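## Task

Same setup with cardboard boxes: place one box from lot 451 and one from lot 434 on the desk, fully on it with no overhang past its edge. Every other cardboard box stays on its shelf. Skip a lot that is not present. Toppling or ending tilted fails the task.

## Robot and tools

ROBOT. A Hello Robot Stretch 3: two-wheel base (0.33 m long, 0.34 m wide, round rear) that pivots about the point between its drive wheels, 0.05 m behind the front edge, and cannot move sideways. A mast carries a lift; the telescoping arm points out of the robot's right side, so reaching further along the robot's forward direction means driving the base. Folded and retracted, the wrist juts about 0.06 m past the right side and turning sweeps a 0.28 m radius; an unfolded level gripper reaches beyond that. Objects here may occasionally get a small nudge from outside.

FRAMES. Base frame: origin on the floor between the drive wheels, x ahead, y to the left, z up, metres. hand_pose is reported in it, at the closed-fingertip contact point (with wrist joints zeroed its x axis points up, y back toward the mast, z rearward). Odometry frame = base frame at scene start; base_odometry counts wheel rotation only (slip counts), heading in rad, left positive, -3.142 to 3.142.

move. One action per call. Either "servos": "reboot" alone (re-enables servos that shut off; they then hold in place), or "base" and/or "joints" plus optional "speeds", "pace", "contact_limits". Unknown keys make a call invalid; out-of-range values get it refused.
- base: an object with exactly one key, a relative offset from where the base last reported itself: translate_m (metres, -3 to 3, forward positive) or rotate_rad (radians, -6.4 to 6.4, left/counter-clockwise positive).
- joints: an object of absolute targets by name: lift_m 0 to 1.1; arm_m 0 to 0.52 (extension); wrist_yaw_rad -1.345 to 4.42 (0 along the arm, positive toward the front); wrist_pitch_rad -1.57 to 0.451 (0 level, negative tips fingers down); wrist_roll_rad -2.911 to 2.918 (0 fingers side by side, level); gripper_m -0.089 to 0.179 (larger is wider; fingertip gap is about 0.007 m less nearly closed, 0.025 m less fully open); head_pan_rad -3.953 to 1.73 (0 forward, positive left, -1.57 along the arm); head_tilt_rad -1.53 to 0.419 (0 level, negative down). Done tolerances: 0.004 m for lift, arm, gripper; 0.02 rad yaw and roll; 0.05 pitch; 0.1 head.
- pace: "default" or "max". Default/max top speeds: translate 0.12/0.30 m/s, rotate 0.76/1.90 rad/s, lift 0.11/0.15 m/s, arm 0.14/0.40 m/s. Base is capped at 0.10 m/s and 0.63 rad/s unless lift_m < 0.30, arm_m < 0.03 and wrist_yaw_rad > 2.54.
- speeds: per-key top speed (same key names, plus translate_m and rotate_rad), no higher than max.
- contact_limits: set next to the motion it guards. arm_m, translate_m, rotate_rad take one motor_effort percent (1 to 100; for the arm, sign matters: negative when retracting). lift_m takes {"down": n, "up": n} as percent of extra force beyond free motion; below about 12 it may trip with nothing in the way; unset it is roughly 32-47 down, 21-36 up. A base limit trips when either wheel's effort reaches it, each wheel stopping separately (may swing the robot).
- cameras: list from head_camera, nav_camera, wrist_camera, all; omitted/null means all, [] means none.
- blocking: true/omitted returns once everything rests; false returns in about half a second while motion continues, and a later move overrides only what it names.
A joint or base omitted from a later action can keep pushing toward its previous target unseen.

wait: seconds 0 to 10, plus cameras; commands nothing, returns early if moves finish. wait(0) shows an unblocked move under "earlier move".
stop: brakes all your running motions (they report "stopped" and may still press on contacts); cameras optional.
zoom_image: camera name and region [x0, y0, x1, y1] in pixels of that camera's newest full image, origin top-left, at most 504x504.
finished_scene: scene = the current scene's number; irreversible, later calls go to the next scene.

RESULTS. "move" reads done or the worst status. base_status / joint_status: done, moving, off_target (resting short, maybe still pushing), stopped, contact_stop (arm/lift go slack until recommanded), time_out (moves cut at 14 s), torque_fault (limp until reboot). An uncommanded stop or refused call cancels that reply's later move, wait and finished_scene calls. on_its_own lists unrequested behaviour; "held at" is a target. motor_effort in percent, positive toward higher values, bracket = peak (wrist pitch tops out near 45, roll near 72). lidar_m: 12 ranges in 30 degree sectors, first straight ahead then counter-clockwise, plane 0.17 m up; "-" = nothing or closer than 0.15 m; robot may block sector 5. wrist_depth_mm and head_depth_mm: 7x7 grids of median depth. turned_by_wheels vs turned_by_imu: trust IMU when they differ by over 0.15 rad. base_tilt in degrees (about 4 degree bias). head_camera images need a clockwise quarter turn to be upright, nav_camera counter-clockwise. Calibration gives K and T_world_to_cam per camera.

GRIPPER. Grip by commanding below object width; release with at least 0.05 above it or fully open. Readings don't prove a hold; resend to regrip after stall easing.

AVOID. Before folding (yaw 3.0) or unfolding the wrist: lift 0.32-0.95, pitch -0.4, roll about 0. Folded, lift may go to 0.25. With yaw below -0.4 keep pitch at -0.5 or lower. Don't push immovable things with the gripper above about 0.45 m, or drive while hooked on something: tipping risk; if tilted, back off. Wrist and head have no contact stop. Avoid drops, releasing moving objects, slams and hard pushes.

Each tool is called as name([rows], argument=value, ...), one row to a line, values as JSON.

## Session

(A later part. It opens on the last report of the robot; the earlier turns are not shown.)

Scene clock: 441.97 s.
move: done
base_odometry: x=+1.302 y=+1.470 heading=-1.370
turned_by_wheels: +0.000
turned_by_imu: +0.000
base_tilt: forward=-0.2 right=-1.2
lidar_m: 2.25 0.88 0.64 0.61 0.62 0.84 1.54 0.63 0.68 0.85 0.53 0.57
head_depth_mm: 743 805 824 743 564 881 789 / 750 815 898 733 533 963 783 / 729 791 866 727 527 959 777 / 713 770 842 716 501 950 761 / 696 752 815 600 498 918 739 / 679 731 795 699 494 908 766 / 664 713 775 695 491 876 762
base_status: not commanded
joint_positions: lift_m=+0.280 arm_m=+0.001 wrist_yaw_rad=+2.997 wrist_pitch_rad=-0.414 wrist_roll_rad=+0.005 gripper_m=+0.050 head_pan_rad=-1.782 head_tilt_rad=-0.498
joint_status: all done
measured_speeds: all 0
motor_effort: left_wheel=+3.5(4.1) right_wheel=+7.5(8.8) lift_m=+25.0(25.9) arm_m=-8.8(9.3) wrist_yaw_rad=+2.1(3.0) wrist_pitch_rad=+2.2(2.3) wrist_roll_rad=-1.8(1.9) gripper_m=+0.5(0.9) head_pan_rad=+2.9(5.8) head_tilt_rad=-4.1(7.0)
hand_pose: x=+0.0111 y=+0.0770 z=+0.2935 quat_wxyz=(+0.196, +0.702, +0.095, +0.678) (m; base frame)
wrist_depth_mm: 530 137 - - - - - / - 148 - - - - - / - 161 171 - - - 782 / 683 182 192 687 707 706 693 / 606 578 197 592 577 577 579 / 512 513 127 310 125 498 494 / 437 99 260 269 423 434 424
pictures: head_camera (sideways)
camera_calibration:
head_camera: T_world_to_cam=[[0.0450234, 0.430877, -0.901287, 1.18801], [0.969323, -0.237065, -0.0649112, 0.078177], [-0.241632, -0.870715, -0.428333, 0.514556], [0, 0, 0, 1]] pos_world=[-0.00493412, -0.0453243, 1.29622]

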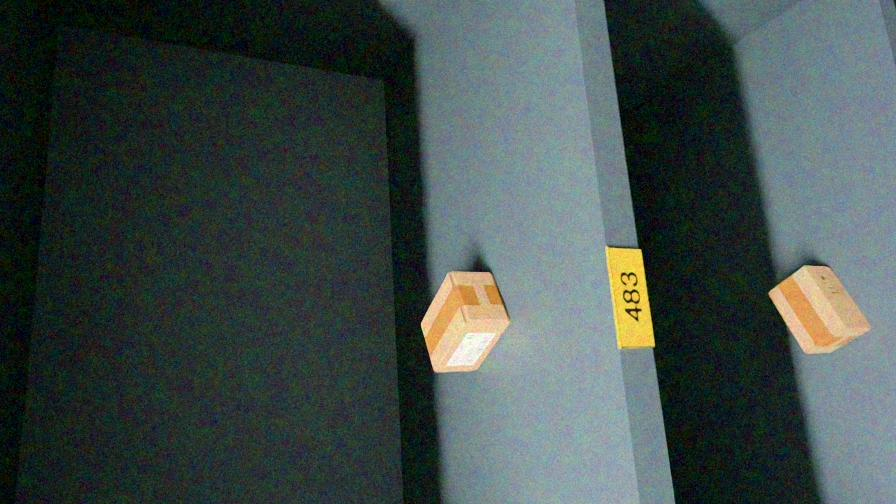

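move(joints={"head_pan_rad": -1.8, "head_tilt_rad": -0.85}, cameras=["head_camera"])

move(base={"translate_m": 0.75}, speeds={"translate_m": 0.25}, cameras=["head_camera"])

move(joints={"head_pan_rad": -0.8, "head_tilt_rad": -0.65}, cameras=["head_camera"])

Scene clock: 454.23 s.
move: done
base_odometry: x=+1.302 y=+1.470 heading=-1.370
turned_by_wheels: +0.000
turned_by_imu: +0.000
base_tilt: forward=-0.4 right=-1.2
lidar_m: 2.25 0.88 0.63 0.61 0.63 0.84 1.54 0.63 0.68 0.85 0.53 0.57
head_depth_mm: 764 694 540 903 902 1258 1132 / 776 686 533 1026 897 1215 1122 / 755 679 512 1040 871 1205 1119 / 737 670 506 1031 858 1190 1108 / 719 567 501 997 838 1155 1103 / 702 623 497 988 852 1133 1088 / 686 643 491 958 846 1108 1079
base_status: not commanded
joint_positions: lift_m=+0.280 arm_m=+0.001 wrist_yaw_rad=+2.997 wrist_pitch_rad=-0.414 wrist_roll_rad=+0.005 gripper_m=+0.050 head_pan_rad=-1.796 head_tilt_rad=-0.861
joint_status: all done
measured_speeds: all 0
motor_effort: left_wheel=+3.5(3.9) right_wheel=+8.0(8.4) lift_m=+24.6(25.4) arm_m=-7.3(8.7) wrist_yaw_rad=+2.2(3.5) wrist_pitch_rad=+2.2(2.3) wrist_roll_rad=-1.8(1.9) gripper_m=+0.1(0.7) head_pan_rad=-2.8(4.2) head_tilt_rad=-4.6(8.8)
hand_pose: x=+0.0111 y=+0.0770 z=+0.2935 quat_wxyz=(+0.196, +0.702, +0.095, +0.678) (m; base frame)
wrist_depth_mm: 534 137 - - - - - / - 147 - - - - - / - 161 170 - - - 784 / 681 182 192 690 708 695 688 / 613 583 198 586 580 578 574 / 521 511 127 307 125 500 493 / 434 99 260 269 422 431 428
pictures: head_camera (sideways)
camera_calibration:
head_camera: T_world_to_cam=[[0.116193, 0.714513, -0.689906, 0.91197], [0.971474, -0.226334, -0.070792, 0.0857815], [-0.206731, -0.662, -0.720429, 0.894305], [0, 0, 0, 1]] pos_world=[-0.00441877, -0.0401697, 1.27953]

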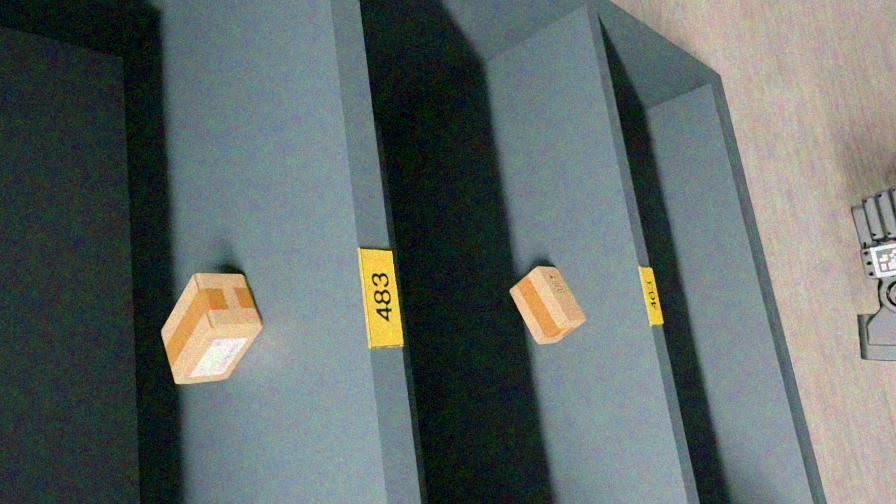

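Scene clock: 459.60 s.
move: done
base_odometry: x=+1.451 y=+0.735 heading=-1.370
turned_by_wheels: +0.000
turned_by_imu: +0.000
base_tilt: forward=-0.3 right=-1.1
lidar_m: 1.52 0.90 0.65 0.62 0.64 0.86 2.28 1.21 0.49 0.84 0.77 0.66
head_depth_mm: 472 494 508 599 858 1248 1128 / 575 607 524 675 788 1165 1120 / 710 690 519 908 875 1140 1119 / 721 686 514 1013 869 1171 1112 / 705 678 508 979 864 1140 1095 / 687 670 503 974 858 1107 1078 / 672 659 499 944 836 779 1067
base_status: done
joint_positions: lift_m=+0.280 arm_m=+0.001 wrist_yaw_rad=+2.997 wrist_pitch_rad=-0.414 wrist_roll_rad=+0.005 gripper_m=+0.050 head_pan_rad=-1.800 head_tilt_rad=-0.850
joint_status: not commanded
measured_speeds: all 0
motor_effort: left_wheel=+8.0(13.4) right_wheel=+2.5(10.6) lift_m=+23.7(24.9) arm_m=-6.7(8.4) wrist_yaw_rad=+2.3(3.2) wrist_pitch_rad=+2.3(2.3) wrist_roll_rad=-1.8(2.2) gripper_m=+0.5(1.0) head_pan_rad=-2.9(3.9) head_tilt_rad=+2.0(4.2)
hand_pose: x=+0.0111 y=+0.0770 z=+0.2935 quat_wxyz=(+0.196, +0.702, +0.095, +0.678) (m; base frame)
wrist_depth_mm: - 137 - - - - - / - 148 - - - - - / - 161 171 - - - 781 / 696 182 221 710 715 695 684 / 601 581 198 587 578 575 568 / 516 508 127 309 126 494 493 / 437 99 261 269 423 431 429
pictures: head_camera (sideways)
camera_calibration:
head_camera: T_world_to_cam=[[0.117422, 0.706706, -0.697695, 0.922103], [0.970355, -0.231091, -0.0707642, 0.0857549], [-0.21124, -0.668703, -0.712892, 0.884583], [0, 0, 0, 1]] pos_world=[-0.00462858, -0.0403157, 1.28003]

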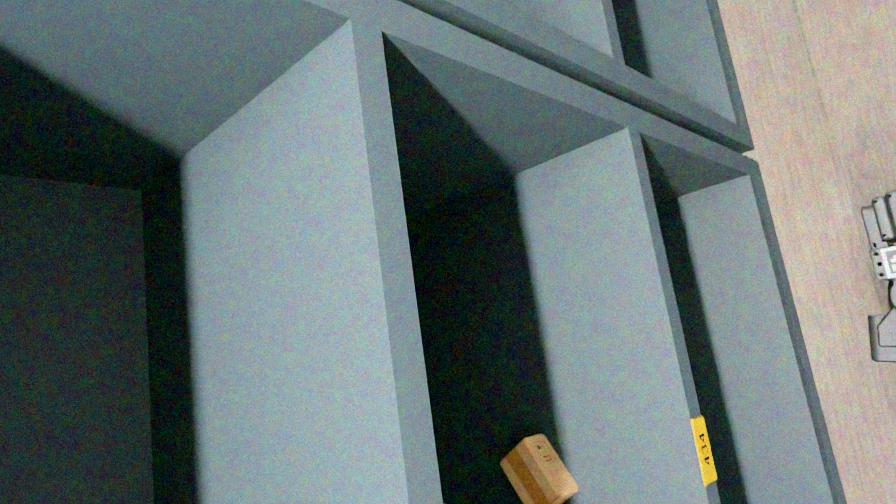

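Scene clock: 460.67 s.
move: done
base_odometry: x=+1.451 y=+0.735 heading=-1.370
turned_by_wheels: +0.000
turned_by_imu: +0.000
base_tilt: forward=-0.4 right=-1.1
lidar_m: 1.52 0.91 0.65 0.62 0.64 0.87 2.27 1.21 0.49 0.84 0.77 0.66
head_depth_mm: 743 794 813 556 472 809 720 / 760 850 806 553 986 849 729 / 681 767 792 552 1043 845 1064 / 611 680 733 623 987 863 1126 / 554 612 672 762 894 1025 1155 / 529 591 671 788 990 1304 1191 / 1291 1175 915 1258 1520 1393 1183
base_status: not commanded
joint_positions: lift_m=+0.280 arm_m=+0.001 wrist_yaw_rad=+2.997 wrist_pitch_rad=-0.414 wrist_roll_rad=+0.005 gripper_m=+0.050 head_pan_rad=-0.777 head_tilt_rad=-0.644
joint_status: all done
measured_speeds: all 0
motor_effort: left_wheel=+8.2(8.4) right_wheel=+2.5(3.3) lift_m=+23.3(24.0) arm_m=-6.6(7.7) wrist_yaw_rad=+1.6(3.3) wrist_pitch_rad=+2.2(2.3) wrist_roll_rad=-1.8(1.9) gripper_m=+0.3(0.9) head_pan_rad=-0.7(5.1) head_tilt_rad=+0.0(6.3)
hand_pose: x=+0.0111 y=+0.0770 z=+0.2935 quat_wxyz=(+0.196, +0.702, +0.095, +0.678) (m; base frame)
wrist_depth_mm: - 137 - - - - - / - 147 - - - - - / - 161 170 - - - 783 / 703 181 220 708 704 692 686 / 605 587 198 585 582 574 572 / 516 516 127 309 125 497 491 / 439 99 261 270 424 428 430
pictures: head_camera (sideways)
camera_calibration:
head_camera: T_world_to_cam=[[-0.429279, 0.357452, -0.829426, 1.09716], [0.713067, 0.697756, -0.0683494, 0.0842471], [0.554306, -0.620778, -0.554419, 0.673686], [0, 0, 0, 1]] pos_world=[0.0374862, -0.0327565, 1.28928]

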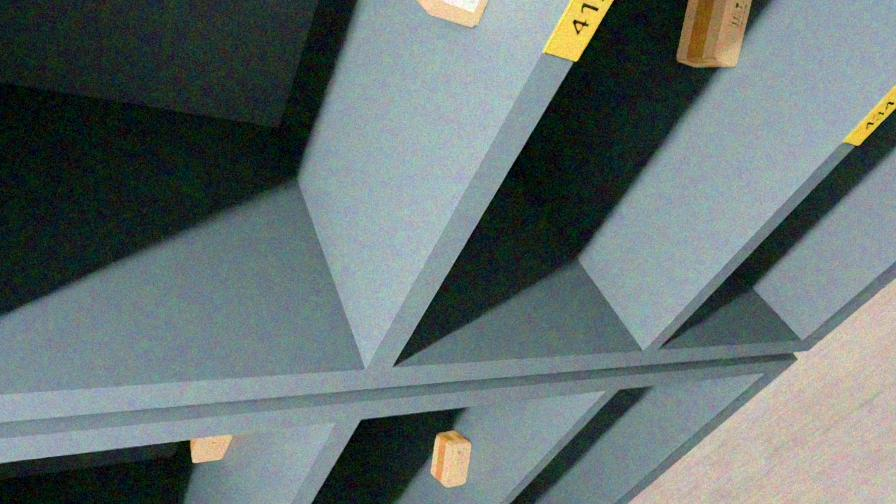

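move(base={"rotate_rad": 0.4}, joints={"lift_m": 0.62, "head_pan_rad": -1.57, "head_tilt_rad": -0.7}, pace="max", cameras=[])

move(base={"translate_m": 0.155}, cameras=[])

move(base={"rotate_rad": -0.4}, joints={"wrist_yaw_rad": 0.0}, cameras=["head_camera", "wrist_camera"])

Scene clock: 486.47 s.
move: done
base_odometry: x=+1.451 y=+0.735 heading=-0.970
turned_by_wheels: +0.400
turned_by_imu: +0.392
base_tilt: forward=-0.3 right=-1.3
lidar_m: 1.05 0.68 0.62 0.63 0.78 1.57 1.29 0.49 0.75 0.84 0.66 1.52
head_depth_mm: 657 722 707 509 917 822 713 / 680 749 698 505 936 819 742 / 706 782 690 501 958 814 1042 / 733 819 682 497 983 804 1078 / 762 851 674 533 973 827 1094 / 780 847 665 549 967 861 1113 / 691 741 656 833 908 1002 1126
base_status: done
joint_positions: lift_m=+0.620 arm_m=+0.001 wrist_yaw_rad=+2.997 wrist_pitch_rad=-0.415 wrist_roll_rad=+0.005 gripper_m=+0.050 head_pan_rad=-1.571 head_tilt_rad=-0.702
joint_status: all done
measured_speeds: all 0
motor_effort: left_wheel=-6.6(14.7) right_wheel=+7.7(13.2) lift_m=+27.7(33.8) arm_m=-8.6(8.6) wrist_yaw_rad=+2.1(4.1) wrist_pitch_rad=+2.3(2.4) wrist_roll_rad=-1.8(2.0) gripper_m=+0.2(1.0) head_pan_rad=+3.6(4.5) head_tilt_rad=-1.0(9.1)
hand_pose: x=+0.0111 y=+0.0769 z=+0.6333 quat_wxyz=(+0.196, +0.702, +0.095, +0.678) (m; base frame)
wrist_depth_mm: - 137 - - - 546 527 / - 148 - - - - - / - 161 170 - - - - / - 186 187 - - - - / - - 196 - 147 - - / 941 939 127 912 124 833 - / 818 99 281 775 776 773 769
pictures: none
No camera images: "cameras" was empty.

Scene clock: 489.13 s.
move: done
base_odometry: x=+1.539 y=+0.607 heading=-0.970
turned_by_wheels: +0.000
turned_by_imu: +0.001
base_tilt: forward=-0.3 right=-1.3
lidar_m: 0.95 0.62 0.57 0.57 0.71 1.43 1.45 0.62 0.89 0.66 0.59 1.40
head_depth_mm: 703 775 707 509 996 827 1051 / 727 803 699 526 996 816 1072 / 754 840 691 543 986 811 1103 / 785 868 681 563 981 851 1102 / 698 775 675 923 973 868 1122 / 582 631 637 746 865 980 1135 / 498 536 580 671 797 1206 1156
base_status: done
joint_positions: lift_m=+0.620 arm_m=+0.001 wrist_yaw_rad=+2.997 wrist_pitch_rad=-0.415 wrist_roll_rad=+0.005 gripper_m=+0.050 head_pan_rad=-1.570 head_tilt_rad=-0.702
joint_status: not commanded
measured_speeds: all 0
motor_effort: left_wheel=+1.0(8.6) right_wheel=+11.0(13.4) lift_m=+25.3(28.5) arm_m=-10.5(10.5) wrist_yaw_rad=+3.1(3.1) wrist_pitch_rad=+2.2(2.4) wrist_roll_rad=-1.8(2.2) gripper_m=+0.3(0.8) head_pan_rad=+3.6(4.1) head_tilt_rad=+2.9(3.1)
hand_pose: x=+0.0111 y=+0.0769 z=+0.6333 quat_wxyz=(+0.196, +0.702, +0.095, +0.678) (m; base frame)
wrist_depth_mm: - 137 - - 537 510 481 / - 148 - - - 535 517 / - 161 170 - - - 543 / - 182 187 - - - - / - - 197 - 147 - - / 934 912 127 896 124 - - / 810 99 282 794 768 763 766
pictures: none
No camera images: "cameras" was empty.

Scene clock: 491.63 s.
move: done
base_odometry: x=+1.539 y=+0.607 heading=-1.370
turned_by_wheels: -0.400
turned_by_imu: -0.394
base_tilt: forward=-0.3 right=-1.3
lidar_m: 2.30 0.82 0.59 0.57 0.58 0.79 2.07 0.64 0.62 0.89 0.59 0.61
head_depth_mm: 731 818 711 557 1007 846 1081 / 731 819 702 551 995 838 1119 / 729 813 695 545 989 834 1107 / 728 810 572 541 952 828 458 / 726 808 675 534 972 827 1096 / 723 810 669 530 971 820 1091 / 722 809 660 525 964 818 1091
base_status: done
joint_positions: lift_m=+0.620 arm_m=+0.001 wrist_yaw_rad=+0.003 wrist_pitch_rad=-0.415 wrist_roll_rad=+0.005 gripper_m=+0.050 head_pan_rad=-1.570 head_tilt_rad=-0.700
joint_status: all done
measured_speeds: all 0
motor_effort: left_wheel=+8.1(12.0) right_wheel=-10.5(13.7) lift_m=+27.0(28.2) arm_m=-13.5(13.5) wrist_yaw_rad=-2.0(6.1) wrist_pitch_rad=+2.3(2.5) wrist_roll_rad=-1.8(2.0) gripper_m=+0.4(0.9) head_pan_rad=+3.3(4.1) head_tilt_rad=+3.1(3.7)
hand_pose: x=-0.0208 y=-0.3703 z=+0.6333 quat_wxyz=(+0.691, +0.147, -0.693, -0.145) (m; base frame)
wrist_depth_mm: 485 - - - - - 581 / 488 - - - - - 605 / 476 497 489 432 483 475 465 / 394 391 386 383 377 379 372 / 325 319 320 315 312 309 308 / 303 295 126 286 125 283 280 / 489 99 - - - - -
pictures: head_camera (sideways), wrist_camera
camera_calibration:
head_camera: T_world_to_cam=[[-0.0468128, 0.602591, -0.796676, 1.0521], [0.997496, -0.0141283, -0.0692994, 0.0837063], [-0.0530149, -0.797925, -0.60042, 0.737248], [0, 0, 0, 1]] pos_world=[0.0048403, -0.044536, 1.28665]
wrist_camera: T_world_to_cam=[[-0.998828, -0.0378662, -0.0301586, -0.00906509], [0.00269447, 0.578546, -0.815645, 0.763412], [0.0483335, -0.81477, -0.577766, 0.23135], [0, 0, 0, 1]] pos_world=[-0.0222934, -0.253515, 0.756066]

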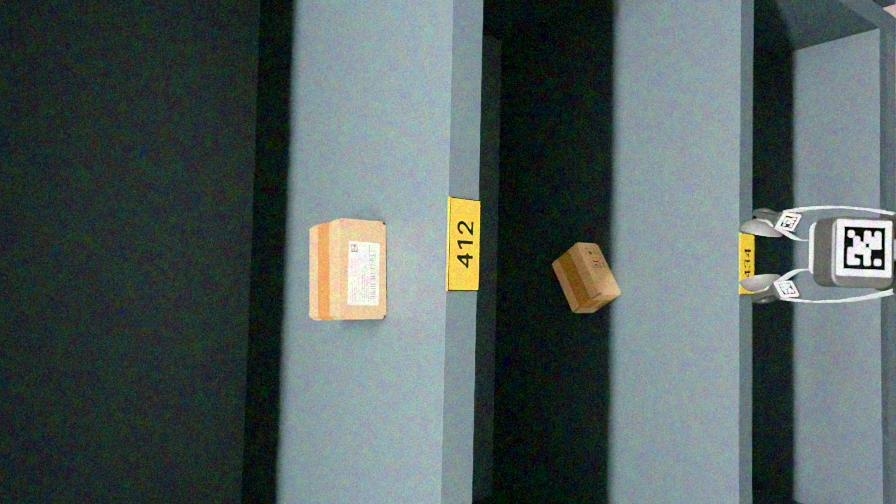

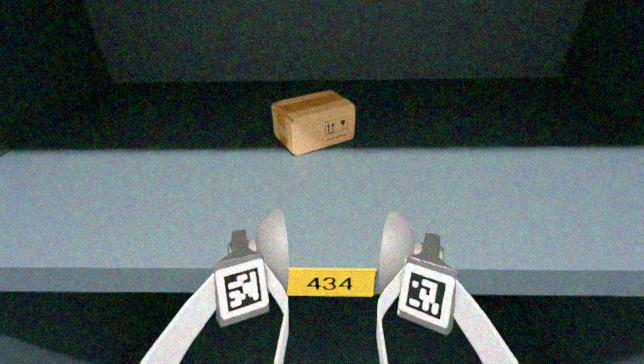

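move(base={"translate_m": -0.056}, joints={"wrist_yaw_rad": 0.4, "wrist_pitch_rad": -0.32, "gripper_m": 0.179}, cameras=[])

move(joints={"lift_m": 0.552, "arm_m": 0.12}, contact_limits={"arm_m": 30}, cameras=["wrist_camera"])

Scene clock: 515.70 s.
move: done
base_odometry: x=+1.528 y=+0.662 heading=-1.370
turned_by_wheels: +0.000
turned_by_imu: +0.000
base_tilt: forward=-0.2 right=-1.2
lidar_m: 2.36 0.82 0.59 0.56 0.58 0.78 2.06 0.64 0.59 0.89 0.65 0.63
head_depth_mm: 730 818 710 556 939 847 1020 / 731 817 701 550 998 838 1114 / 728 815 693 546 988 834 1104 / 728 813 684 540 974 831 1078 / 724 813 566 535 921 826 1055 / 725 809 667 530 966 818 1069 / 724 807 661 525 964 817 1067
base_status: done
joint_positions: lift_m=+0.620 arm_m=+0.001 wrist_yaw_rad=+0.397 wrist_pitch_rad=-0.341 wrist_roll_rad=+0.005 gripper_m=+0.179 head_pan_rad=-1.570 head_tilt_rad=-0.700
joint_status: all done
measured_speeds: all 0
motor_effort: left_wheel=-0.1(7.2) right_wheel=-10.8(15.5) lift_m=+27.0(31.4) arm_m=-12.7(13.4) wrist_yaw_rad=+3.0(5.5) wrist_pitch_rad=+3.4(5.7) wrist_roll_rad=-1.8(2.0) gripper_m=+0.4(84.5) head_pan_rad=+2.8(3.4) head_tilt_rad=+2.9(3.7)
hand_pose: x=+0.0687 y=-0.3609 z=+0.6502 quat_wxyz=(+0.705, +0.255, -0.661, +0.019) (m; base frame)
wrist_depth_mm: 377 457 - - - - - / 383 467 - - - - - / 406 482 - - 431 537 535 / 436 447 445 440 417 434 427 / - 379 366 354 353 351 362 / - 126 352 313 294 291 292 / 753 - 744 - 278 258 105
pictures: none
No camera images: "cameras" was empty.

Scene clock: 517.83 s.
move: done
base_odometry: x=+1.528 y=+0.662 heading=-1.370
turned_by_wheels: +0.000
turned_by_imu: +0.000
base_tilt: forward=-0.2 right=-1.2
lidar_m: 2.36 0.82 0.59 0.57 0.58 0.78 2.06 0.64 0.59 0.89 0.65 0.63
head_depth_mm: 729 817 709 556 944 844 1024 / 730 816 704 551 995 842 1093 / 730 812 694 546 990 836 490 / 728 811 685 539 977 809 515 / 727 811 566 535 920 824 1063 / 725 812 666 529 966 820 1089 / 723 808 660 526 960 816 1090
base_status: not commanded
joint_positions: lift_m=+0.552 arm_m=+0.120 wrist_yaw_rad=+0.397 wrist_pitch_rad=-0.340 wrist_roll_rad=+0.005 gripper_m=+0.179 head_pan_rad=-1.570 head_tilt_rad=-0.700
joint_status: all done
measured_speeds: all 0
motor_effort: left_wheel=-0.6(1.2) right_wheel=-11.0(12.0) lift_m=+23.2(26.5) arm_m=+13.4(15.1) wrist_yaw_rad=+0.7(3.2) wrist_pitch_rad=+3.3(3.5) wrist_roll_rad=-1.7(2.0) gripper_m=+0.6(1.1) head_pan_rad=+3.1(3.4) head_tilt_rad=+2.6(3.6)
contact_limits: arm_m 30 (drawing in: default 31, maximum 55; extending or still: default 40, maximum 69)
hand_pose: x=+0.0688 y=-0.4804 z=+0.5825 quat_wxyz=(+0.705, +0.255, -0.661, +0.019) (m; base frame)
wrist_depth_mm: 382 464 - - - - - / 391 471 522 514 - - - / 390 427 419 414 296 398 396 / 320 317 316 313 296 305 303 / 257 245 252 250 247 246 245 / 118 144 210 208 207 200 204 / 432 202 186 178 178 173 107
pictures: wrist_camera
camera_calibration:
wrist_camera: T_world_to_cam=[[-0.906918, -0.420415, -0.0274179, -0.116978], [-0.195453, 0.477496, -0.856619, 0.774376], [0.373227, -0.771524, -0.51522, 0.0699998], [0, 0, 0, 1]] pos_world=[0.0191385, -0.364934, 0.696203]

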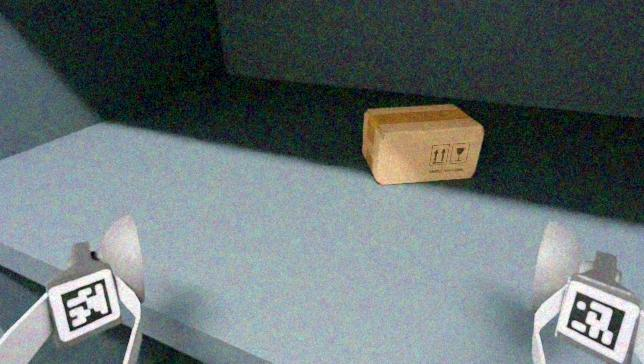

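move(base={"translate_m": -0.006}, joints={"lift_m": 0.546}, cameras=[])

move(joints={"arm_m": 0.3}, contact_limits={"arm_m": 30}, cameras=["wrist_camera"])

move(joints={"gripper_m": 0.04}, cameras=["wrist_camera"])

Scene clock: 533.20 s.
move: done
base_odometry: x=+1.527 y=+0.668 heading=-1.369
turned_by_wheels: +0.000
turned_by_imu: +0.000
base_tilt: forward=-0.4 right=-1.3
lidar_m: 2.36 0.82 0.59 0.56 0.58 0.79 2.06 0.64 0.58 0.89 0.66 0.64
head_depth_mm: 731 818 712 557 940 844 1008 / 731 816 703 551 996 841 1089 / 730 811 693 546 988 836 500 / 728 813 685 540 982 809 515 / 726 810 566 535 922 826 1062 / 725 808 667 529 971 822 1095 / 722 806 661 525 964 815 1088
base_status: done
joint_positions: lift_m=+0.546 arm_m=+0.120 wrist_yaw_rad=+0.397 wrist_pitch_rad=-0.340 wrist_roll_rad=+0.005 gripper_m=+0.179 head_pan_rad=-1.570 head_tilt_rad=-0.700
joint_status: all done
measured_speeds: all 0
motor_effort: left_wheel=-2.9(7.6) right_wheel=-8.9(12.8) lift_m=+23.5(26.0) arm_m=+13.0(13.6) wrist_yaw_rad=+1.4(2.9) wrist_pitch_rad=+3.3(3.3) wrist_roll_rad=-1.8(2.0) gripper_m=+1.0(1.0) head_pan_rad=+2.7(2.7) head_tilt_rad=+1.8(3.2)
contact_limits: arm_m 30 (drawing in: default 31, maximum 55; extending or still: default 40, maximum 69)
hand_pose: x=+0.0688 y=-0.4804 z=+0.5765 quat_wxyz=(+0.705, +0.255, -0.661, +0.019) (m; base frame)
wrist_depth_mm: 386 471 - - - - - / 392 472 - 541 490 - - / 386 406 404 398 288 390 384 / 310 307 303 301 295 294 293 / 256 235 243 241 239 237 244 / 119 144 203 200 200 198 - / 437 202 181 173 171 166 107
pictures: none
No camera images: "cameras" was empty.

Scene clock: 535.77 s.
move: done
base_odometry: x=+1.527 y=+0.668 heading=-1.369
turned_by_wheels: +0.000
turned_by_imu: +0.000
base_tilt: forward=-0.2 right=-1.3
lidar_m: 2.37 0.82 0.59 0.56 0.58 0.79 2.06 0.64 0.58 0.89 0.66 0.63
head_depth_mm: 730 819 710 555 940 846 1005 / 730 818 703 550 995 839 1084 / 730 810 692 545 989 617 1064 / 728 812 683 540 980 776 1108 / 726 812 566 535 910 824 1099 / 724 809 664 529 968 818 1094 / 726 809 659 525 960 819 1090
base_status: not commanded
joint_positions: lift_m=+0.546 arm_m=+0.300 wrist_yaw_rad=+0.397 wrist_pitch_rad=-0.340 wrist_roll_rad=+0.005 gripper_m=+0.179 head_pan_rad=-1.570 head_tilt_rad=-0.700
joint_status: all done
measured_speeds: all 0
motor_effort: left_wheel=-2.6(3.5) right_wheel=-8.7(9.7) lift_m=+25.5(25.5) arm_m=+13.1(15.3) wrist_yaw_rad=+2.0(3.6) wrist_pitch_rad=+3.2(3.3) wrist_roll_rad=-1.8(2.1) gripper_m=+0.9(1.3) head_pan_rad=+2.3(3.0) head_tilt_rad=+2.2(3.3)
contact_limits: arm_m 30 (drawing in: default 31, maximum 55; extending or still: default 40, maximum 69)
hand_pose: x=+0.0688 y=-0.6604 z=+0.5765 quat_wxyz=(+0.705, +0.255, -0.661, +0.019) (m; base frame)
wrist_depth_mm: 390 445 - - - - - / 394 468 - - - - - / 391 409 400 372 349 - - / 307 303 303 300 297 293 290 / 255 233 224 163 168 236 243 / 119 144 149 146 153 198 195 / 164 173 168 162 166 165 107
pictures: wrist_camera
camera_calibration:
wrist_camera: T_world_to_cam=[[-0.906924, -0.420405, -0.0273613, -0.19276], [-0.195441, 0.477375, -0.856689, 0.855187], [0.373218, -0.771604, -0.515107, -0.0721247], [0, 0, 0, 1]] pos_world=[0.0192385, -0.544934, 0.690203]

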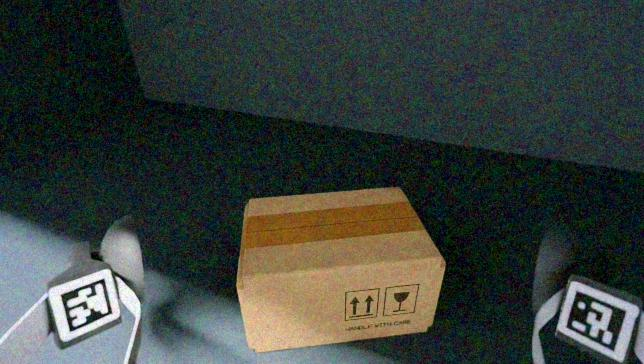

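Scene clock: 537.70 s.
move: done
base_odometry: x=+1.527 y=+0.668 heading=-1.369
turned_by_wheels: +0.000
turned_by_imu: +0.000
base_tilt: forward=-0.3 right=-1.0
lidar_m: 2.36 0.82 0.59 0.57 0.58 0.78 2.06 0.64 0.58 0.89 0.66 0.63
head_depth_mm: 733 817 711 557 939 844 1007 / 731 816 701 551 993 838 1082 / 728 817 695 545 992 617 1065 / 727 814 685 540 981 774 1103 / 727 809 566 535 914 825 1096 / 723 811 665 529 966 820 1092 / 722 807 660 524 963 817 1090
base_status: not commanded
joint_positions: lift_m=+0.546 arm_m=+0.300 wrist_yaw_rad=+0.397 wrist_pitch_rad=-0.340 wrist_roll_rad=+0.005 gripper_m=+0.041 head_pan_rad=-1.570 head_tilt_rad=-0.700
joint_status: all done
measured_speeds: all 0
motor_effort: left_wheel=-2.9(3.3) right_wheel=-8.3(9.5) lift_m=+26.7(27.6) arm_m=+11.7(13.5) wrist_yaw_rad=+2.8(3.1) wrist_pitch_rad=+3.3(3.3) wrist_roll_rad=-1.7(2.0) gripper_m=-17.0(88.5) head_pan_rad=+2.3(2.8) head_tilt_rad=+1.7(3.1)
contact_limits: arm_m 30 (drawing in: default 31, maximum 55; extending or still: default 40, maximum 69)
hand_pose: x=+0.0689 y=-0.6604 z=+0.5765 quat_wxyz=(+0.706, +0.255, -0.661, +0.019) (m; base frame)
wrist_depth_mm: 389 448 - - - - - / 394 468 - - - - - / 386 409 400 371 348 - - / 307 305 300 299 296 293 291 / 245 243 156 162 161 238 234 / 204 203 141 147 148 197 196 / 179 164 164 163 166 123 169
pictures: wrist_camera
camera_calibration:
wrist_camera: T_world_to_cam=[[-0.906806, -0.420675, -0.0271217, -0.193075], [-0.195776, 0.477246, -0.856684, 0.85512], [0.37333, -0.771536, -0.515128, -0.0720759], [0, 0, 0, 1]] pos_world=[0.0192385, -0.544934, 0.690203]

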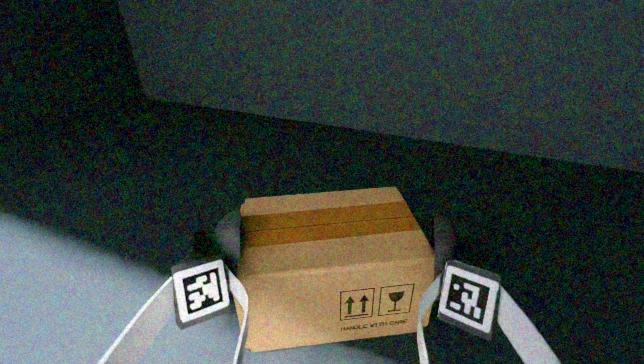

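move(joints={"lift_m": 0.62}, speeds={"lift_m": 0.06}, cameras=[])

move(joints={"arm_m": 0.0, "gripper_m": 0.03}, cameras=[])

move(joints={"wrist_yaw_rad": 1.5, "head_pan_rad": -0.5, "head_tilt_rad": -0.5}, cameras=["wrist_camera"])

Scene clock: 565.00 s.
move: done
base_odometry: x=+1.527 y=+0.668 heading=-1.369
turned_by_wheels: +0.000
turned_by_imu: +0.000
base_tilt: forward=-0.4 right=-1.1
lidar_m: 2.36 0.82 0.59 0.56 0.58 0.78 2.06 0.64 0.58 0.89 0.66 0.64
head_depth_mm: 733 819 711 555 941 845 1003 / 731 818 702 549 999 801 425 / 729 815 693 546 605 613 1085 / 726 813 687 540 677 805 1105 / 726 810 566 535 891 821 1093 / 725 810 666 531 968 818 1094 / 724 806 659 525 961 818 1089
base_status: not commanded
joint_positions: lift_m=+0.620 arm_m=+0.300 wrist_yaw_rad=+0.397 wrist_pitch_rad=-0.343 wrist_roll_rad=+0.005 gripper_m=+0.041 head_pan_rad=-1.570 head_tilt_rad=-0.700
joint_status: all done
measured_speeds: all 0
motor_effort: left_wheel=-2.8(3.4) right_wheel=-9.2(9.8) lift_m=+29.0(34.7) arm_m=+8.9(9.9) wrist_yaw_rad=+1.4(3.4) wrist_pitch_rad=+3.7(3.8) wrist_roll_rad=-1.8(2.0) gripper_m=-17.1(17.4) head_pan_rad=+1.5(2.6) head_tilt_rad=+1.6(2.9)
contact_limits: arm_m 30 (drawing in: default 31, maximum 55; extending or still: default 40, maximum 69)
hand_pose: x=+0.0688 y=-0.6601 z=+0.6500 quat_wxyz=(+0.706, +0.256, -0.661, +0.018) (m; base frame)
wrist_depth_mm: 390 441 - - - - - / 393 465 - - - - - / 406 489 - - - - - / 409 447 444 420 - - - / 359 359 157 163 161 347 331 / 301 298 141 146 148 291 290 / 264 242 162 164 244 123 248
pictures: none
No camera images: "cameras" was empty.

Scene clock: 568.43 s.
move: done
base_odometry: x=+1.527 y=+0.668 heading=-1.369
turned_by_wheels: +0.000
turned_by_imu: +0.000
base_tilt: forward=-0.3 right=-1.2
lidar_m: 2.37 0.82 0.59 0.56 0.58 0.78 2.05 0.64 0.58 0.89 0.65 0.64
head_depth_mm: 731 820 710 556 940 846 1003 / 729 816 702 550 1000 838 1110 / 728 816 693 545 988 838 1103 / 728 815 685 541 983 832 1081 / 727 810 566 534 980 805 617 / 725 811 666 529 972 821 1056 / 725 810 660 525 963 818 1082
base_status: not commanded
joint_positions: lift_m=+0.620 arm_m=+0.001 wrist_yaw_rad=+0.397 wrist_pitch_rad=-0.343 wrist_roll_rad=+0.005 gripper_m=+0.031 head_pan_rad=-1.570 head_tilt_rad=-0.700
joint_status: all done
measured_speeds: all 0
motor_effort: left_wheel=-3.2(3.3) right_wheel=-8.6(9.5) lift_m=+26.4(29.6) arm_m=-13.0(14.9) wrist_yaw_rad=+2.4(3.1) wrist_pitch_rad=+3.8(3.9) wrist_roll_rad=-1.6(2.0) gripper_m=-18.4(60.8) head_pan_rad=+0.9(2.3) head_tilt_rad=+0.9(2.7)
hand_pose: x=+0.0687 y=-0.3607 z=+0.6499 quat_wxyz=(+0.706, +0.256, -0.661, +0.018) (m; base frame)
wrist_depth_mm: 384 468 - - - - - / 394 471 - - - - - / 408 484 - - 538 538 527 / 432 450 448 443 436 432 427 / - 404 157 163 161 348 348 / - 512 133 145 144 283 291 / 830 - 154 160 164 244 250
pictures: none
No camera images: "cameras" was empty.

Scene clock: 570.40 s.
move: done
base_odometry: x=+1.527 y=+0.668 heading=-1.369
turned_by_wheels: +0.000
turned_by_imu: +0.000
base_tilt: forward=-0.3 right=-1.2
lidar_m: 2.36 0.82 0.59 0.56 0.58 0.79 2.06 0.64 0.58 0.89 0.66 0.64
head_depth_mm: 493 537 600 664 750 900 788 / 545 575 602 643 712 816 807 / 850 1357 1142 791 818 866 942 / 1084 1433 1284 1573 1237 1426 1266 / 1196 1345 1385 1557 1415 1547 1303 / 1194 1298 1440 1580 1894 1589 1296 / 1867 2039 2199 2413 2023 1577 1297
base_status: not commanded
joint_positions: lift_m=+0.620 arm_m=+0.001 wrist_yaw_rad=+1.496 wrist_pitch_rad=-0.343 wrist_roll_rad=+0.005 gripper_m=+0.031 head_pan_rad=-0.492 head_tilt_rad=-0.495
joint_status: all done
measured_speeds: translate_m=+0.000 rotate_rad=+0.000 lift_m=+0.000 arm_m=+0.000 wrist_yaw_rad=+0.000 wrist_pitch_rad=+0.000 wrist_roll_rad=+0.000 head_pan_rad=-0.024 head_tilt_rad=+0.000
motor_effort: left_wheel=-2.4(3.2) right_wheel=-8.7(9.6) lift_m=+28.7(29.2) arm_m=-12.7(13.4) wrist_yaw_rad=+3.2(5.3) wrist_pitch_rad=+3.7(3.9) wrist_roll_rad=-1.5(1.8) gripper_m=-18.3(18.9) head_pan_rad=-3.3(5.8) head_tilt_rad=-1.8(6.1)
hand_pose: x=+0.2112 y=-0.1630 z=+0.6499 quat_wxyz=(+0.592, +0.563, -0.430, +0.384) (m; base frame)
wrist_depth_mm: - - - - - - 359 / - - - - - 840 388 / - - - - - 445 411 / - - - - - 478 426 / - - 155 163 161 514 369 / 933 - 133 146 145 - - / 876 830 159 162 776 110 -
pictures: wrist_camera
camera_calibration:
wrist_camera: T_world_to_cam=[[-0.0373244, -0.998931, -0.0272789, -0.130511], [-0.516476, 0.0426527, -0.855239, 0.704369], [0.855488, -0.0178324, -0.517516, 0.318951], [0, 0, 0, 1]] pos_world=[0.0860601, -0.154727, 0.763906]

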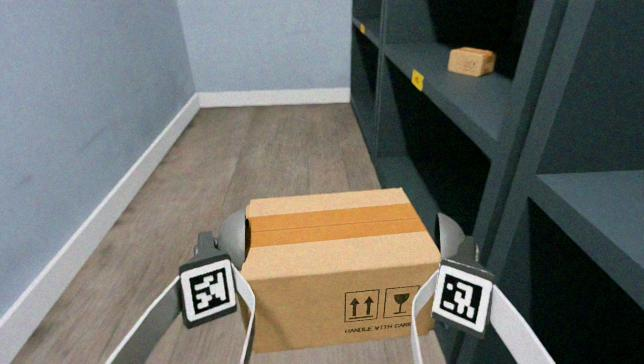

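move(base={"translate_m": -1.68}, pace="max", cameras=[])

Scene clock: 613.13 s.
move: time_out
base_odometry: x=+1.246 y=+2.041 heading=-1.369
turned_by_wheels: +0.000
turned_by_imu: -0.001
base_tilt: forward=-0.3 right=-1.0
lidar_m: 1.90 0.78 0.56 0.54 0.55 0.75 0.98 1.01 1.36 0.47 0.95 1.03
head_depth_mm: 842 1053 1080 733 1154 965 783 / 868 1064 1144 774 1250 925 846 / 888 996 1064 887 1238 990 1229 / 846 926 1003 1127 1193 1374 1263 / 976 1750 1215 1550 1386 1495 1297 / 1553 1704 1830 1933 1970 1592 1290 / 1575 2346 2529 2670 2021 1573 1293
base_status: translate_m time_out (by the wheels' count: -1.4016 of -1.6800)
joint_positions: lift_m=+0.620 arm_m=+0.001 wrist_yaw_rad=+1.496 wrist_pitch_rad=-0.343 wrist_roll_rad=+0.005 gripper_m=+0.031 head_pan_rad=-0.500 head_tilt_rad=-0.500
joint_status: not commanded
measured_speeds: all 0
motor_effort: left_wheel=-0.4(10.0) right_wheel=-0.7(14.7) lift_m=+24.9(31.8) arm_m=-9.9(12.4) wrist_yaw_rad=+3.3(4.5) wrist_pitch_rad=+3.7(3.9) wrist_roll_rad=-1.6(2.0) gripper_m=-18.5(19.2) head_pan_rad=-2.9(3.7) head_tilt_rad=-2.1(5.5)
hand_pose: x=+0.2112 y=-0.1630 z=+0.6499 quat_wxyz=(+0.592, +0.563, -0.430, +0.384) (m; base frame)
wrist_depth_mm: - - - - - - - / - - - - - - - / - - - - - - 466 / - - - - - - - / - - 155 163 161 - 996 / 913 - 133 146 144 - 837 / 834 825 158 162 778 110 -
pictures: none
No camera images: "cameras" was empty.

move(base={"translate_m": -0.28}, cameras=[])

move(base={"rotate_rad": -1.571}, cameras=["nav_camera"])

Scene clock: 624.13 s.
move: done
base_odometry: x=+1.190 y=+2.315 heading=-1.369
turned_by_wheels: +0.000
turned_by_imu: +0.000
base_tilt: forward=-0.4 right=-1.2
lidar_m: 2.17 0.77 0.55 0.53 0.55 0.73 0.70 0.73 0.98 2.53 0.57 1.28
head_depth_mm: 842 1068 1082 738 628 672 767 / 866 1207 1192 777 1253 959 846 / 900 1300 1267 886 1233 1017 1235 / 1076 1222 1245 1481 1282 1457 1271 / 1042 1148 1230 1372 1518 1538 1300 / 1351 1934 2065 2095 1979 1580 1297 / 1747 1928 2636 2563 2008 1573 1287
base_status: done
joint_positions: lift_m=+0.620 arm_m=+0.001 wrist_yaw_rad=+1.496 wrist_pitch_rad=-0.343 wrist_roll_rad=+0.005 gripper_m=+0.031 head_pan_rad=-0.500 head_tilt_rad=-0.500
joint_status: not commanded
measured_speeds: all 0
motor_effort: left_wheel=-2.1(11.7) right_wheel=-10.0(14.5) lift_m=+25.4(26.0) arm_m=-8.3(9.4) wrist_yaw_rad=+2.7(4.0) wrist_pitch_rad=+3.9(3.9) wrist_roll_rad=-1.3(1.9) gripper_m=-17.8(19.0) head_pan_rad=-2.9(3.2) head_tilt_rad=-1.6(2.6)
hand_pose: x=+0.2112 y=-0.1630 z=+0.6499 quat_wxyz=(+0.592, +0.563, -0.430, +0.384) (m; base frame)
wrist_depth_mm: - - - - - - - / - - - - - - - / - - - - - - - / - - - - - - - / - - 156 163 161 - 945 / 913 - 133 145 145 - - / 865 820 159 163 796 109 -
pictures: none
No camera images: "cameras" was empty.

Scene clock: 627.73 s.
move: done
base_odometry: x=+1.190 y=+2.315 heading=-2.940
turned_by_wheels: -1.571
turned_by_imu: -1.546
base_tilt: forward=-0.2 right=-1.2
lidar_m: 2.64 0.57 1.28 2.13 0.76 0.55 0.53 0.55 0.73 0.70 0.72 0.99
head_depth_mm: 778 811 848 890 937 985 1045 / 878 919 971 1025 1080 1152 1221 / 1010 1063 1129 1204 1286 1391 1307 / 1186 1266 1356 1478 1588 1550 1304 / 1426 1552 1698 1883 1921 1587 1305 / 1827 2003 2256 2447 2038 1576 1292 / 2455 2698 3001 2816 2035 1569 1285
base_status: done
joint_positions: lift_m=+0.620 arm_m=+0.001 wrist_yaw_rad=+1.497 wrist_pitch_rad=-0.343 wrist_roll_rad=+0.005 gripper_m=+0.031 head_pan_rad=-0.500 head_tilt_rad=-0.500
joint_status: not commanded
measured_speeds: all 0
motor_effort: left_wheel=+8.3(11.8) right_wheel=-9.8(13.1) lift_m=+26.2(26.4) arm_m=-12.4(13.5) wrist_yaw_rad=+2.7(3.7) wrist_pitch_rad=+3.8(3.9) wrist_roll_rad=-1.6(1.9) gripper_m=-18.3(19.1) head_pan_rad=-2.8(3.3) head_tilt_rad=-0.9(2.1)
hand_pose: x=+0.2112 y=-0.1629 z=+0.6499 quat_wxyz=(+0.592, +0.563, -0.430, +0.384) (m; base frame)
wrist_depth_mm: - - - - - - 612 / - - - - - - 604 / - - - - - - 622 / - - - - - - 616 / - - 156 163 161 - 618 / - - 133 145 144 858 626 / - 831 159 162 797 788 688
pictures: nav_camera (sideways)
camera_calibration:
nav_camera: T_world_to_cam=[[0.408511, -0.203817, 0.889707, -1.11719], [-0.464622, -0.885447, 0.0104913, 0.0393792], [0.78565, -0.417663, -0.456412, 0.542486], [0, 0, 0, 1]] pos_world=[0.0484761, 0.0337428, 1.24115]

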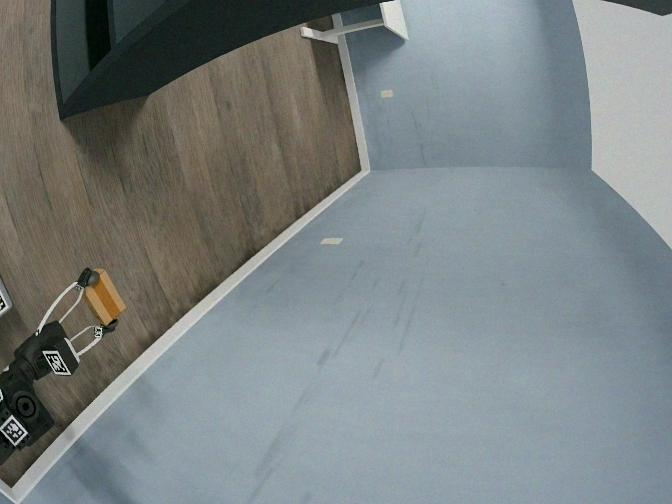

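move(base={"translate_m": 1.35}, cameras=[])

move(base={"translate_m": 0.59}, cameras=[])

move(base={"rotate_rad": 1.571}, joints={"lift_m": 0.86, "head_pan_rad": -1.5}, cameras=["head_camera"])

move(base={"translate_m": 1.28})

Scene clock: 653.50 s.
move: time_out
base_odometry: x=-0.132 y=+2.045 heading=-2.940
turned_by_wheels: +0.000
turned_by_imu: +0.001
base_tilt: forward=-0.3 right=-1.2
lidar_m: 1.88 1.59 2.23 1.63 0.58 0.52 1.87 0.99 0.72 0.69 0.72 0.98
head_depth_mm: 770 802 835 879 924 971 1031 / 867 910 961 1010 1073 1137 1200 / 995 1055 1122 1199 1280 1373 1309 / 1166 1250 1343 1443 1569 1551 1311 / 1415 1530 1697 1850 1918 1588 1306 / 1612 1723 1868 2064 2044 1584 1290 / 1542 1633 1768 1922 2003 1576 1288
base_status: translate_m time_out (by the wheels' count: +1.3493 of +1.3500)
joint_positions: lift_m=+0.620 arm_m=+0.001 wrist_yaw_rad=+1.497 wrist_pitch_rad=-0.343 wrist_roll_rad=+0.005 gripper_m=+0.031 head_pan_rad=-0.500 head_tilt_rad=-0.500
joint_status: not commanded
measured_speeds: all 0
motor_effort: left_wheel=-0.5(12.0) right_wheel=-0.2(10.6) lift_m=+27.7(28.5) arm_m=-8.8(12.7) wrist_yaw_rad=+1.9(4.3) wrist_pitch_rad=+3.7(3.9) wrist_roll_rad=-1.7(2.0) gripper_m=-18.8(19.2) head_pan_rad=-2.0(3.0) head_tilt_rad=+1.7(2.4)
hand_pose: x=+0.2112 y=-0.1629 z=+0.6499 quat_wxyz=(+0.592, +0.563, -0.430, +0.384) (m; base frame)
wrist_depth_mm: - - - - - - 589 / - - - - - - 599 / - - - - - - 601 / - - - - - - 608 / - - 155 163 161 - 616 / - - 133 145 144 883 622 / 866 826 159 163 789 774 686
pictures: none
No camera images: "cameras" was empty.

not run: a stop that you did not command came earlier in this reply.

not run: a stop that you did not command came earlier in this reply.

not run: a stop that you did not command came earlier in this reply.

move(base={"translate_m": 0.59}, cameras=[])

move(base={"rotate_rad": 1.571}, joints={"lift_m": 0.86, "head_pan_rad": -1.5}, cameras=["head_camera"])

move(base={"translate_m": 1.28})

Scene clock: 665.57 s.
move: done
base_odometry: x=-0.710 y=+1.926 heading=-2.940
turned_by_wheels: +0.000
turned_by_imu: +0.000
base_tilt: forward=-0.4 right=-1.2
lidar_m: 1.29 1.10 1.73 3.57 1.41 1.05 1.26 0.99 0.72 0.69 0.71 0.97
head_depth_mm: 766 799 832 873 918 966 1024 / 867 905 955 1008 1067 1135 1203 / 992 1047 1112 1185 1272 1364 1314 / 1153 1245 1340 1446 1581 1549 1305 / 1158 1249 1362 1494 1650 1584 1297 / 1103 1179 1282 1403 1538 1582 1299 / 1045 1126 1216 1317 1437 1516 1289
base_status: done
joint_positions: lift_m=+0.620 arm_m=+0.001 wrist_yaw_rad=+1.497 wrist_pitch_rad=-0.343 wrist_roll_rad=+0.005 gripper_m=+0.031 head_pan_rad=-0.500 head_tilt_rad=-0.500
joint_status: not commanded
measured_speeds: all 0
motor_effort: left_wheel=+7.5(11.7) right_wheel=+1.2(11.9) lift_m=+28.9(29.2) arm_m=-6.3(8.3) wrist_yaw_rad=+2.3(4.1) wrist_pitch_rad=+3.7(3.9) wrist_roll_rad=-1.6(1.9) gripper_m=-18.4(19.1) head_pan_rad=-2.0(2.9) head_tilt_rad=+2.9(3.9)
hand_pose: x=+0.2112 y=-0.1629 z=+0.6499 quat_wxyz=(+0.592, +0.563, -0.430, +0.384) (m; base frame)
wrist_depth_mm: - - - - - - 590 / - - - - - - 589 / - - - - - - 594 / - - - - - - 608 / - - 156 163 161 - 603 / - - 133 145 145 845 611 / 876 803 159 163 783 788 636
pictures: none
No camera images: "cameras" was empty.

Scene clock: 669.17 s.
move: done
base_odometry: x=-0.710 y=+1.926 heading=-1.369
turned_by_wheels: +1.571
turned_by_imu: +1.546
base_tilt: forward=-0.3 right=-1.1
lidar_m: 3.56 1.44 1.05 1.19 1.00 0.72 0.69 0.71 0.96 1.29 1.11 1.46
head_depth_mm: 1056 1140 1245 1358 1507 1601 1330 / 1057 1145 1244 1367 1513 1602 1355 / 1063 1151 1249 1382 1518 1618 1353 / 1067 1154 1260 1376 1533 1596 1314 / 1078 1160 1261 1386 1539 1585 1301 / 1078 1165 1266 1388 1538 1574 1296 / 1080 1173 1272 1406 1564 1575 1283
base_status: done
joint_positions: lift_m=+0.860 arm_m=+0.001 wrist_yaw_rad=+1.497 wrist_pitch_rad=-0.344 wrist_roll_rad=+0.005 gripper_m=+0.031 head_pan_rad=-1.501 head_tilt_rad=-0.500
joint_status: all done
measured_speeds: all 0
motor_effort: left_wheel=-9.3(12.6) right_wheel=+9.4(12.7) lift_m=+26.5(35.0) arm_m=-12.7(13.2) wrist_yaw_rad=+1.9(3.9) wrist_pitch_rad=+3.9(4.1) wrist_roll_rad=-1.8(2.0) gripper_m=-18.4(19.0) head_pan_rad=+2.7(4.8) head_tilt_rad=+3.5(3.9)
hand_pose: x=+0.2111 y=-0.1629 z=+0.8897 quat_wxyz=(+0.592, +0.564, -0.429, +0.384) (m; base frame)
wrist_depth_mm: - - - - - - - / - - - - - - - / - - - - - - - / - - - - - - - / - - 156 163 161 - - / - - 134 145 145 - - / - - 159 162 - - -
pictures: head_camera (sideways)
camera_calibration:
head_camera: T_world_to_cam=[[-0.0764352, 0.428167, -0.900461, 1.18768], [0.997029, 0.0414615, -0.0649175, 0.0780706], [0.0095389, -0.902748, -0.430064, 0.515251], [0, 0, 0, 1]] pos_world=[0.00802665, -0.0466186, 1.29611]

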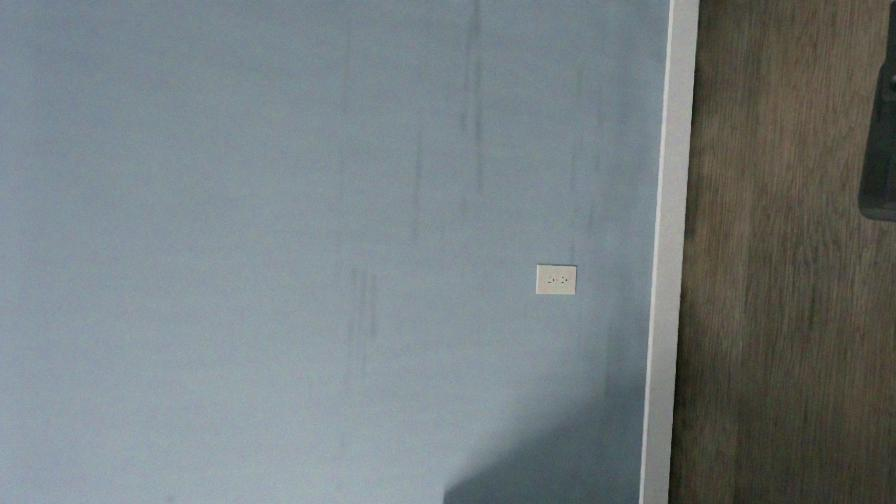

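Scene clock: 683.10 s.
move: done
base_odometry: x=-0.453 y=+0.672 heading=-1.369
turned_by_wheels: +0.000
turned_by_imu: +0.001
base_tilt: forward=-0.2 right=-1.2
lidar_m: 2.32 1.47 1.06 1.02 1.05 2.04 1.95 1.84 0.96 0.74 0.66 1.72
head_depth_mm: 1033 1113 1215 1295 951 732 1258 / 1038 1124 1217 1289 952 728 1279 / 1049 1129 1232 1287 939 723 1305 / 1050 1132 1239 1295 930 718 1238 / 1055 1136 1238 1298 924 714 1260 / 1061 1141 1241 1301 920 710 1223 / 1065 1143 1255 1286 914 707 1249
base_status: done
joint_positions: lift_m=+0.860 arm_m=+0.001 wrist_yaw_rad=+1.497 wrist_pitch_rad=-0.344 wrist_roll_rad=+0.005 gripper_m=+0.031 head_pan_rad=-1.500 head_tilt_rad=-0.500
joint_status: not commanded
measured_speeds: all 0
motor_effort: left_wheel=+5.3(8.8) right_wheel=+4.9(14.1) lift_m=+31.1(32.2) arm_m=-9.4(13.3) wrist_yaw_rad=+2.9(3.9) wrist_pitch_rad=+3.9(4.1) wrist_roll_rad=-1.6(2.1) gripper_m=-18.7(19.0) head_pan_rad=+3.6(4.1) head_tilt_rad=+3.7(5.2)
hand_pose: x=+0.2111 y=-0.1629 z=+0.8897 quat_wxyz=(+0.592, +0.564, -0.429, +0.384) (m; base frame)
wrist_depth_mm: - - - - - - - / - - - - - - - / - - - - - - - / - - - - - - - / - - 156 162 161 - - / - - 133 145 145 - 958 / - - 159 162 - - -
pictures: head_camera (sideways), nav_camera (sideways), wrist_camera
camera_calibration:
head_camera: T_world_to_cam=[[-0.0767312, 0.427989, -0.900521, 1.18775], [0.997, 0.042124, -0.0649317, 0.0780197], [0.0101435, -0.902802, -0.429937, 0.515078], [0, 0, 0, 1]] pos_world=[0.00812743, -0.0466188, 1.29612]
nav_camera: T_world_to_cam=[[0.0492011, -0.453653, 0.889819, -1.11518], [-0.996114, -0.0874501, 0.0104942, 0.0425465], [0.0730541, -0.886878, -0.456192, 0.546467], [0, 0, 0, 1]] pos_world=[0.0573276, -0.017534, 1.24116]
wrist_camera: T_world_to_cam=[[-0.037125, -0.998939, -0.0272622, -0.124002], [-0.51725, 0.0425512, -0.854776, 0.909128], [0.855029, -0.0176322, -0.518281, 0.443941], [0, 0, 0, 1]] pos_world=[0.0860611, -0.154727, 1.00381]

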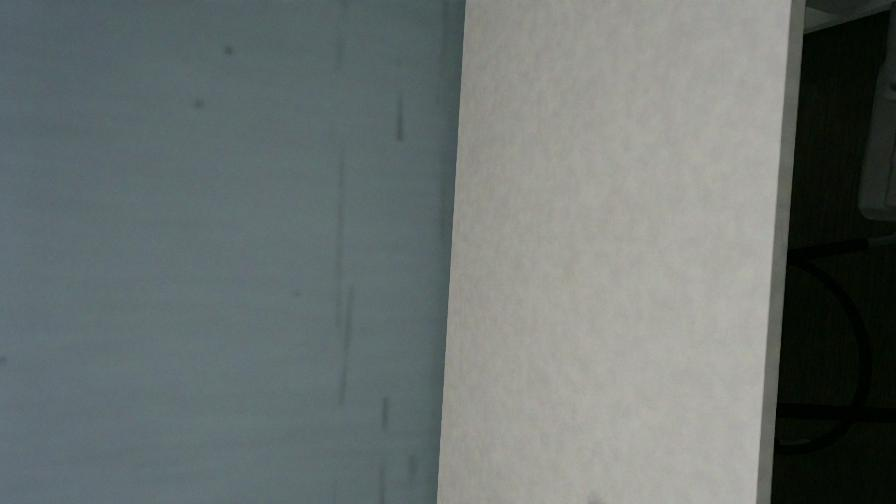

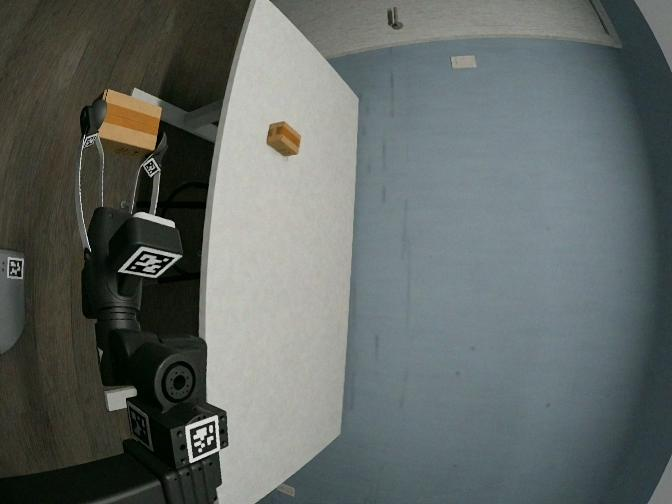

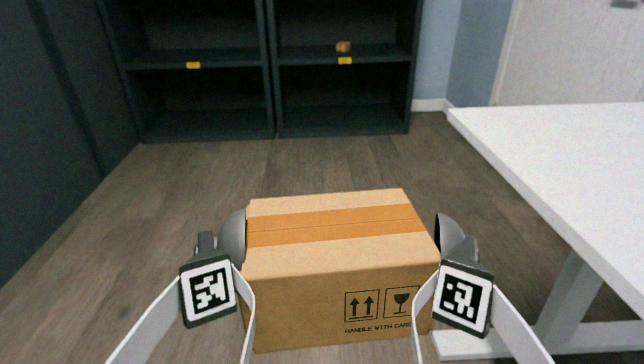

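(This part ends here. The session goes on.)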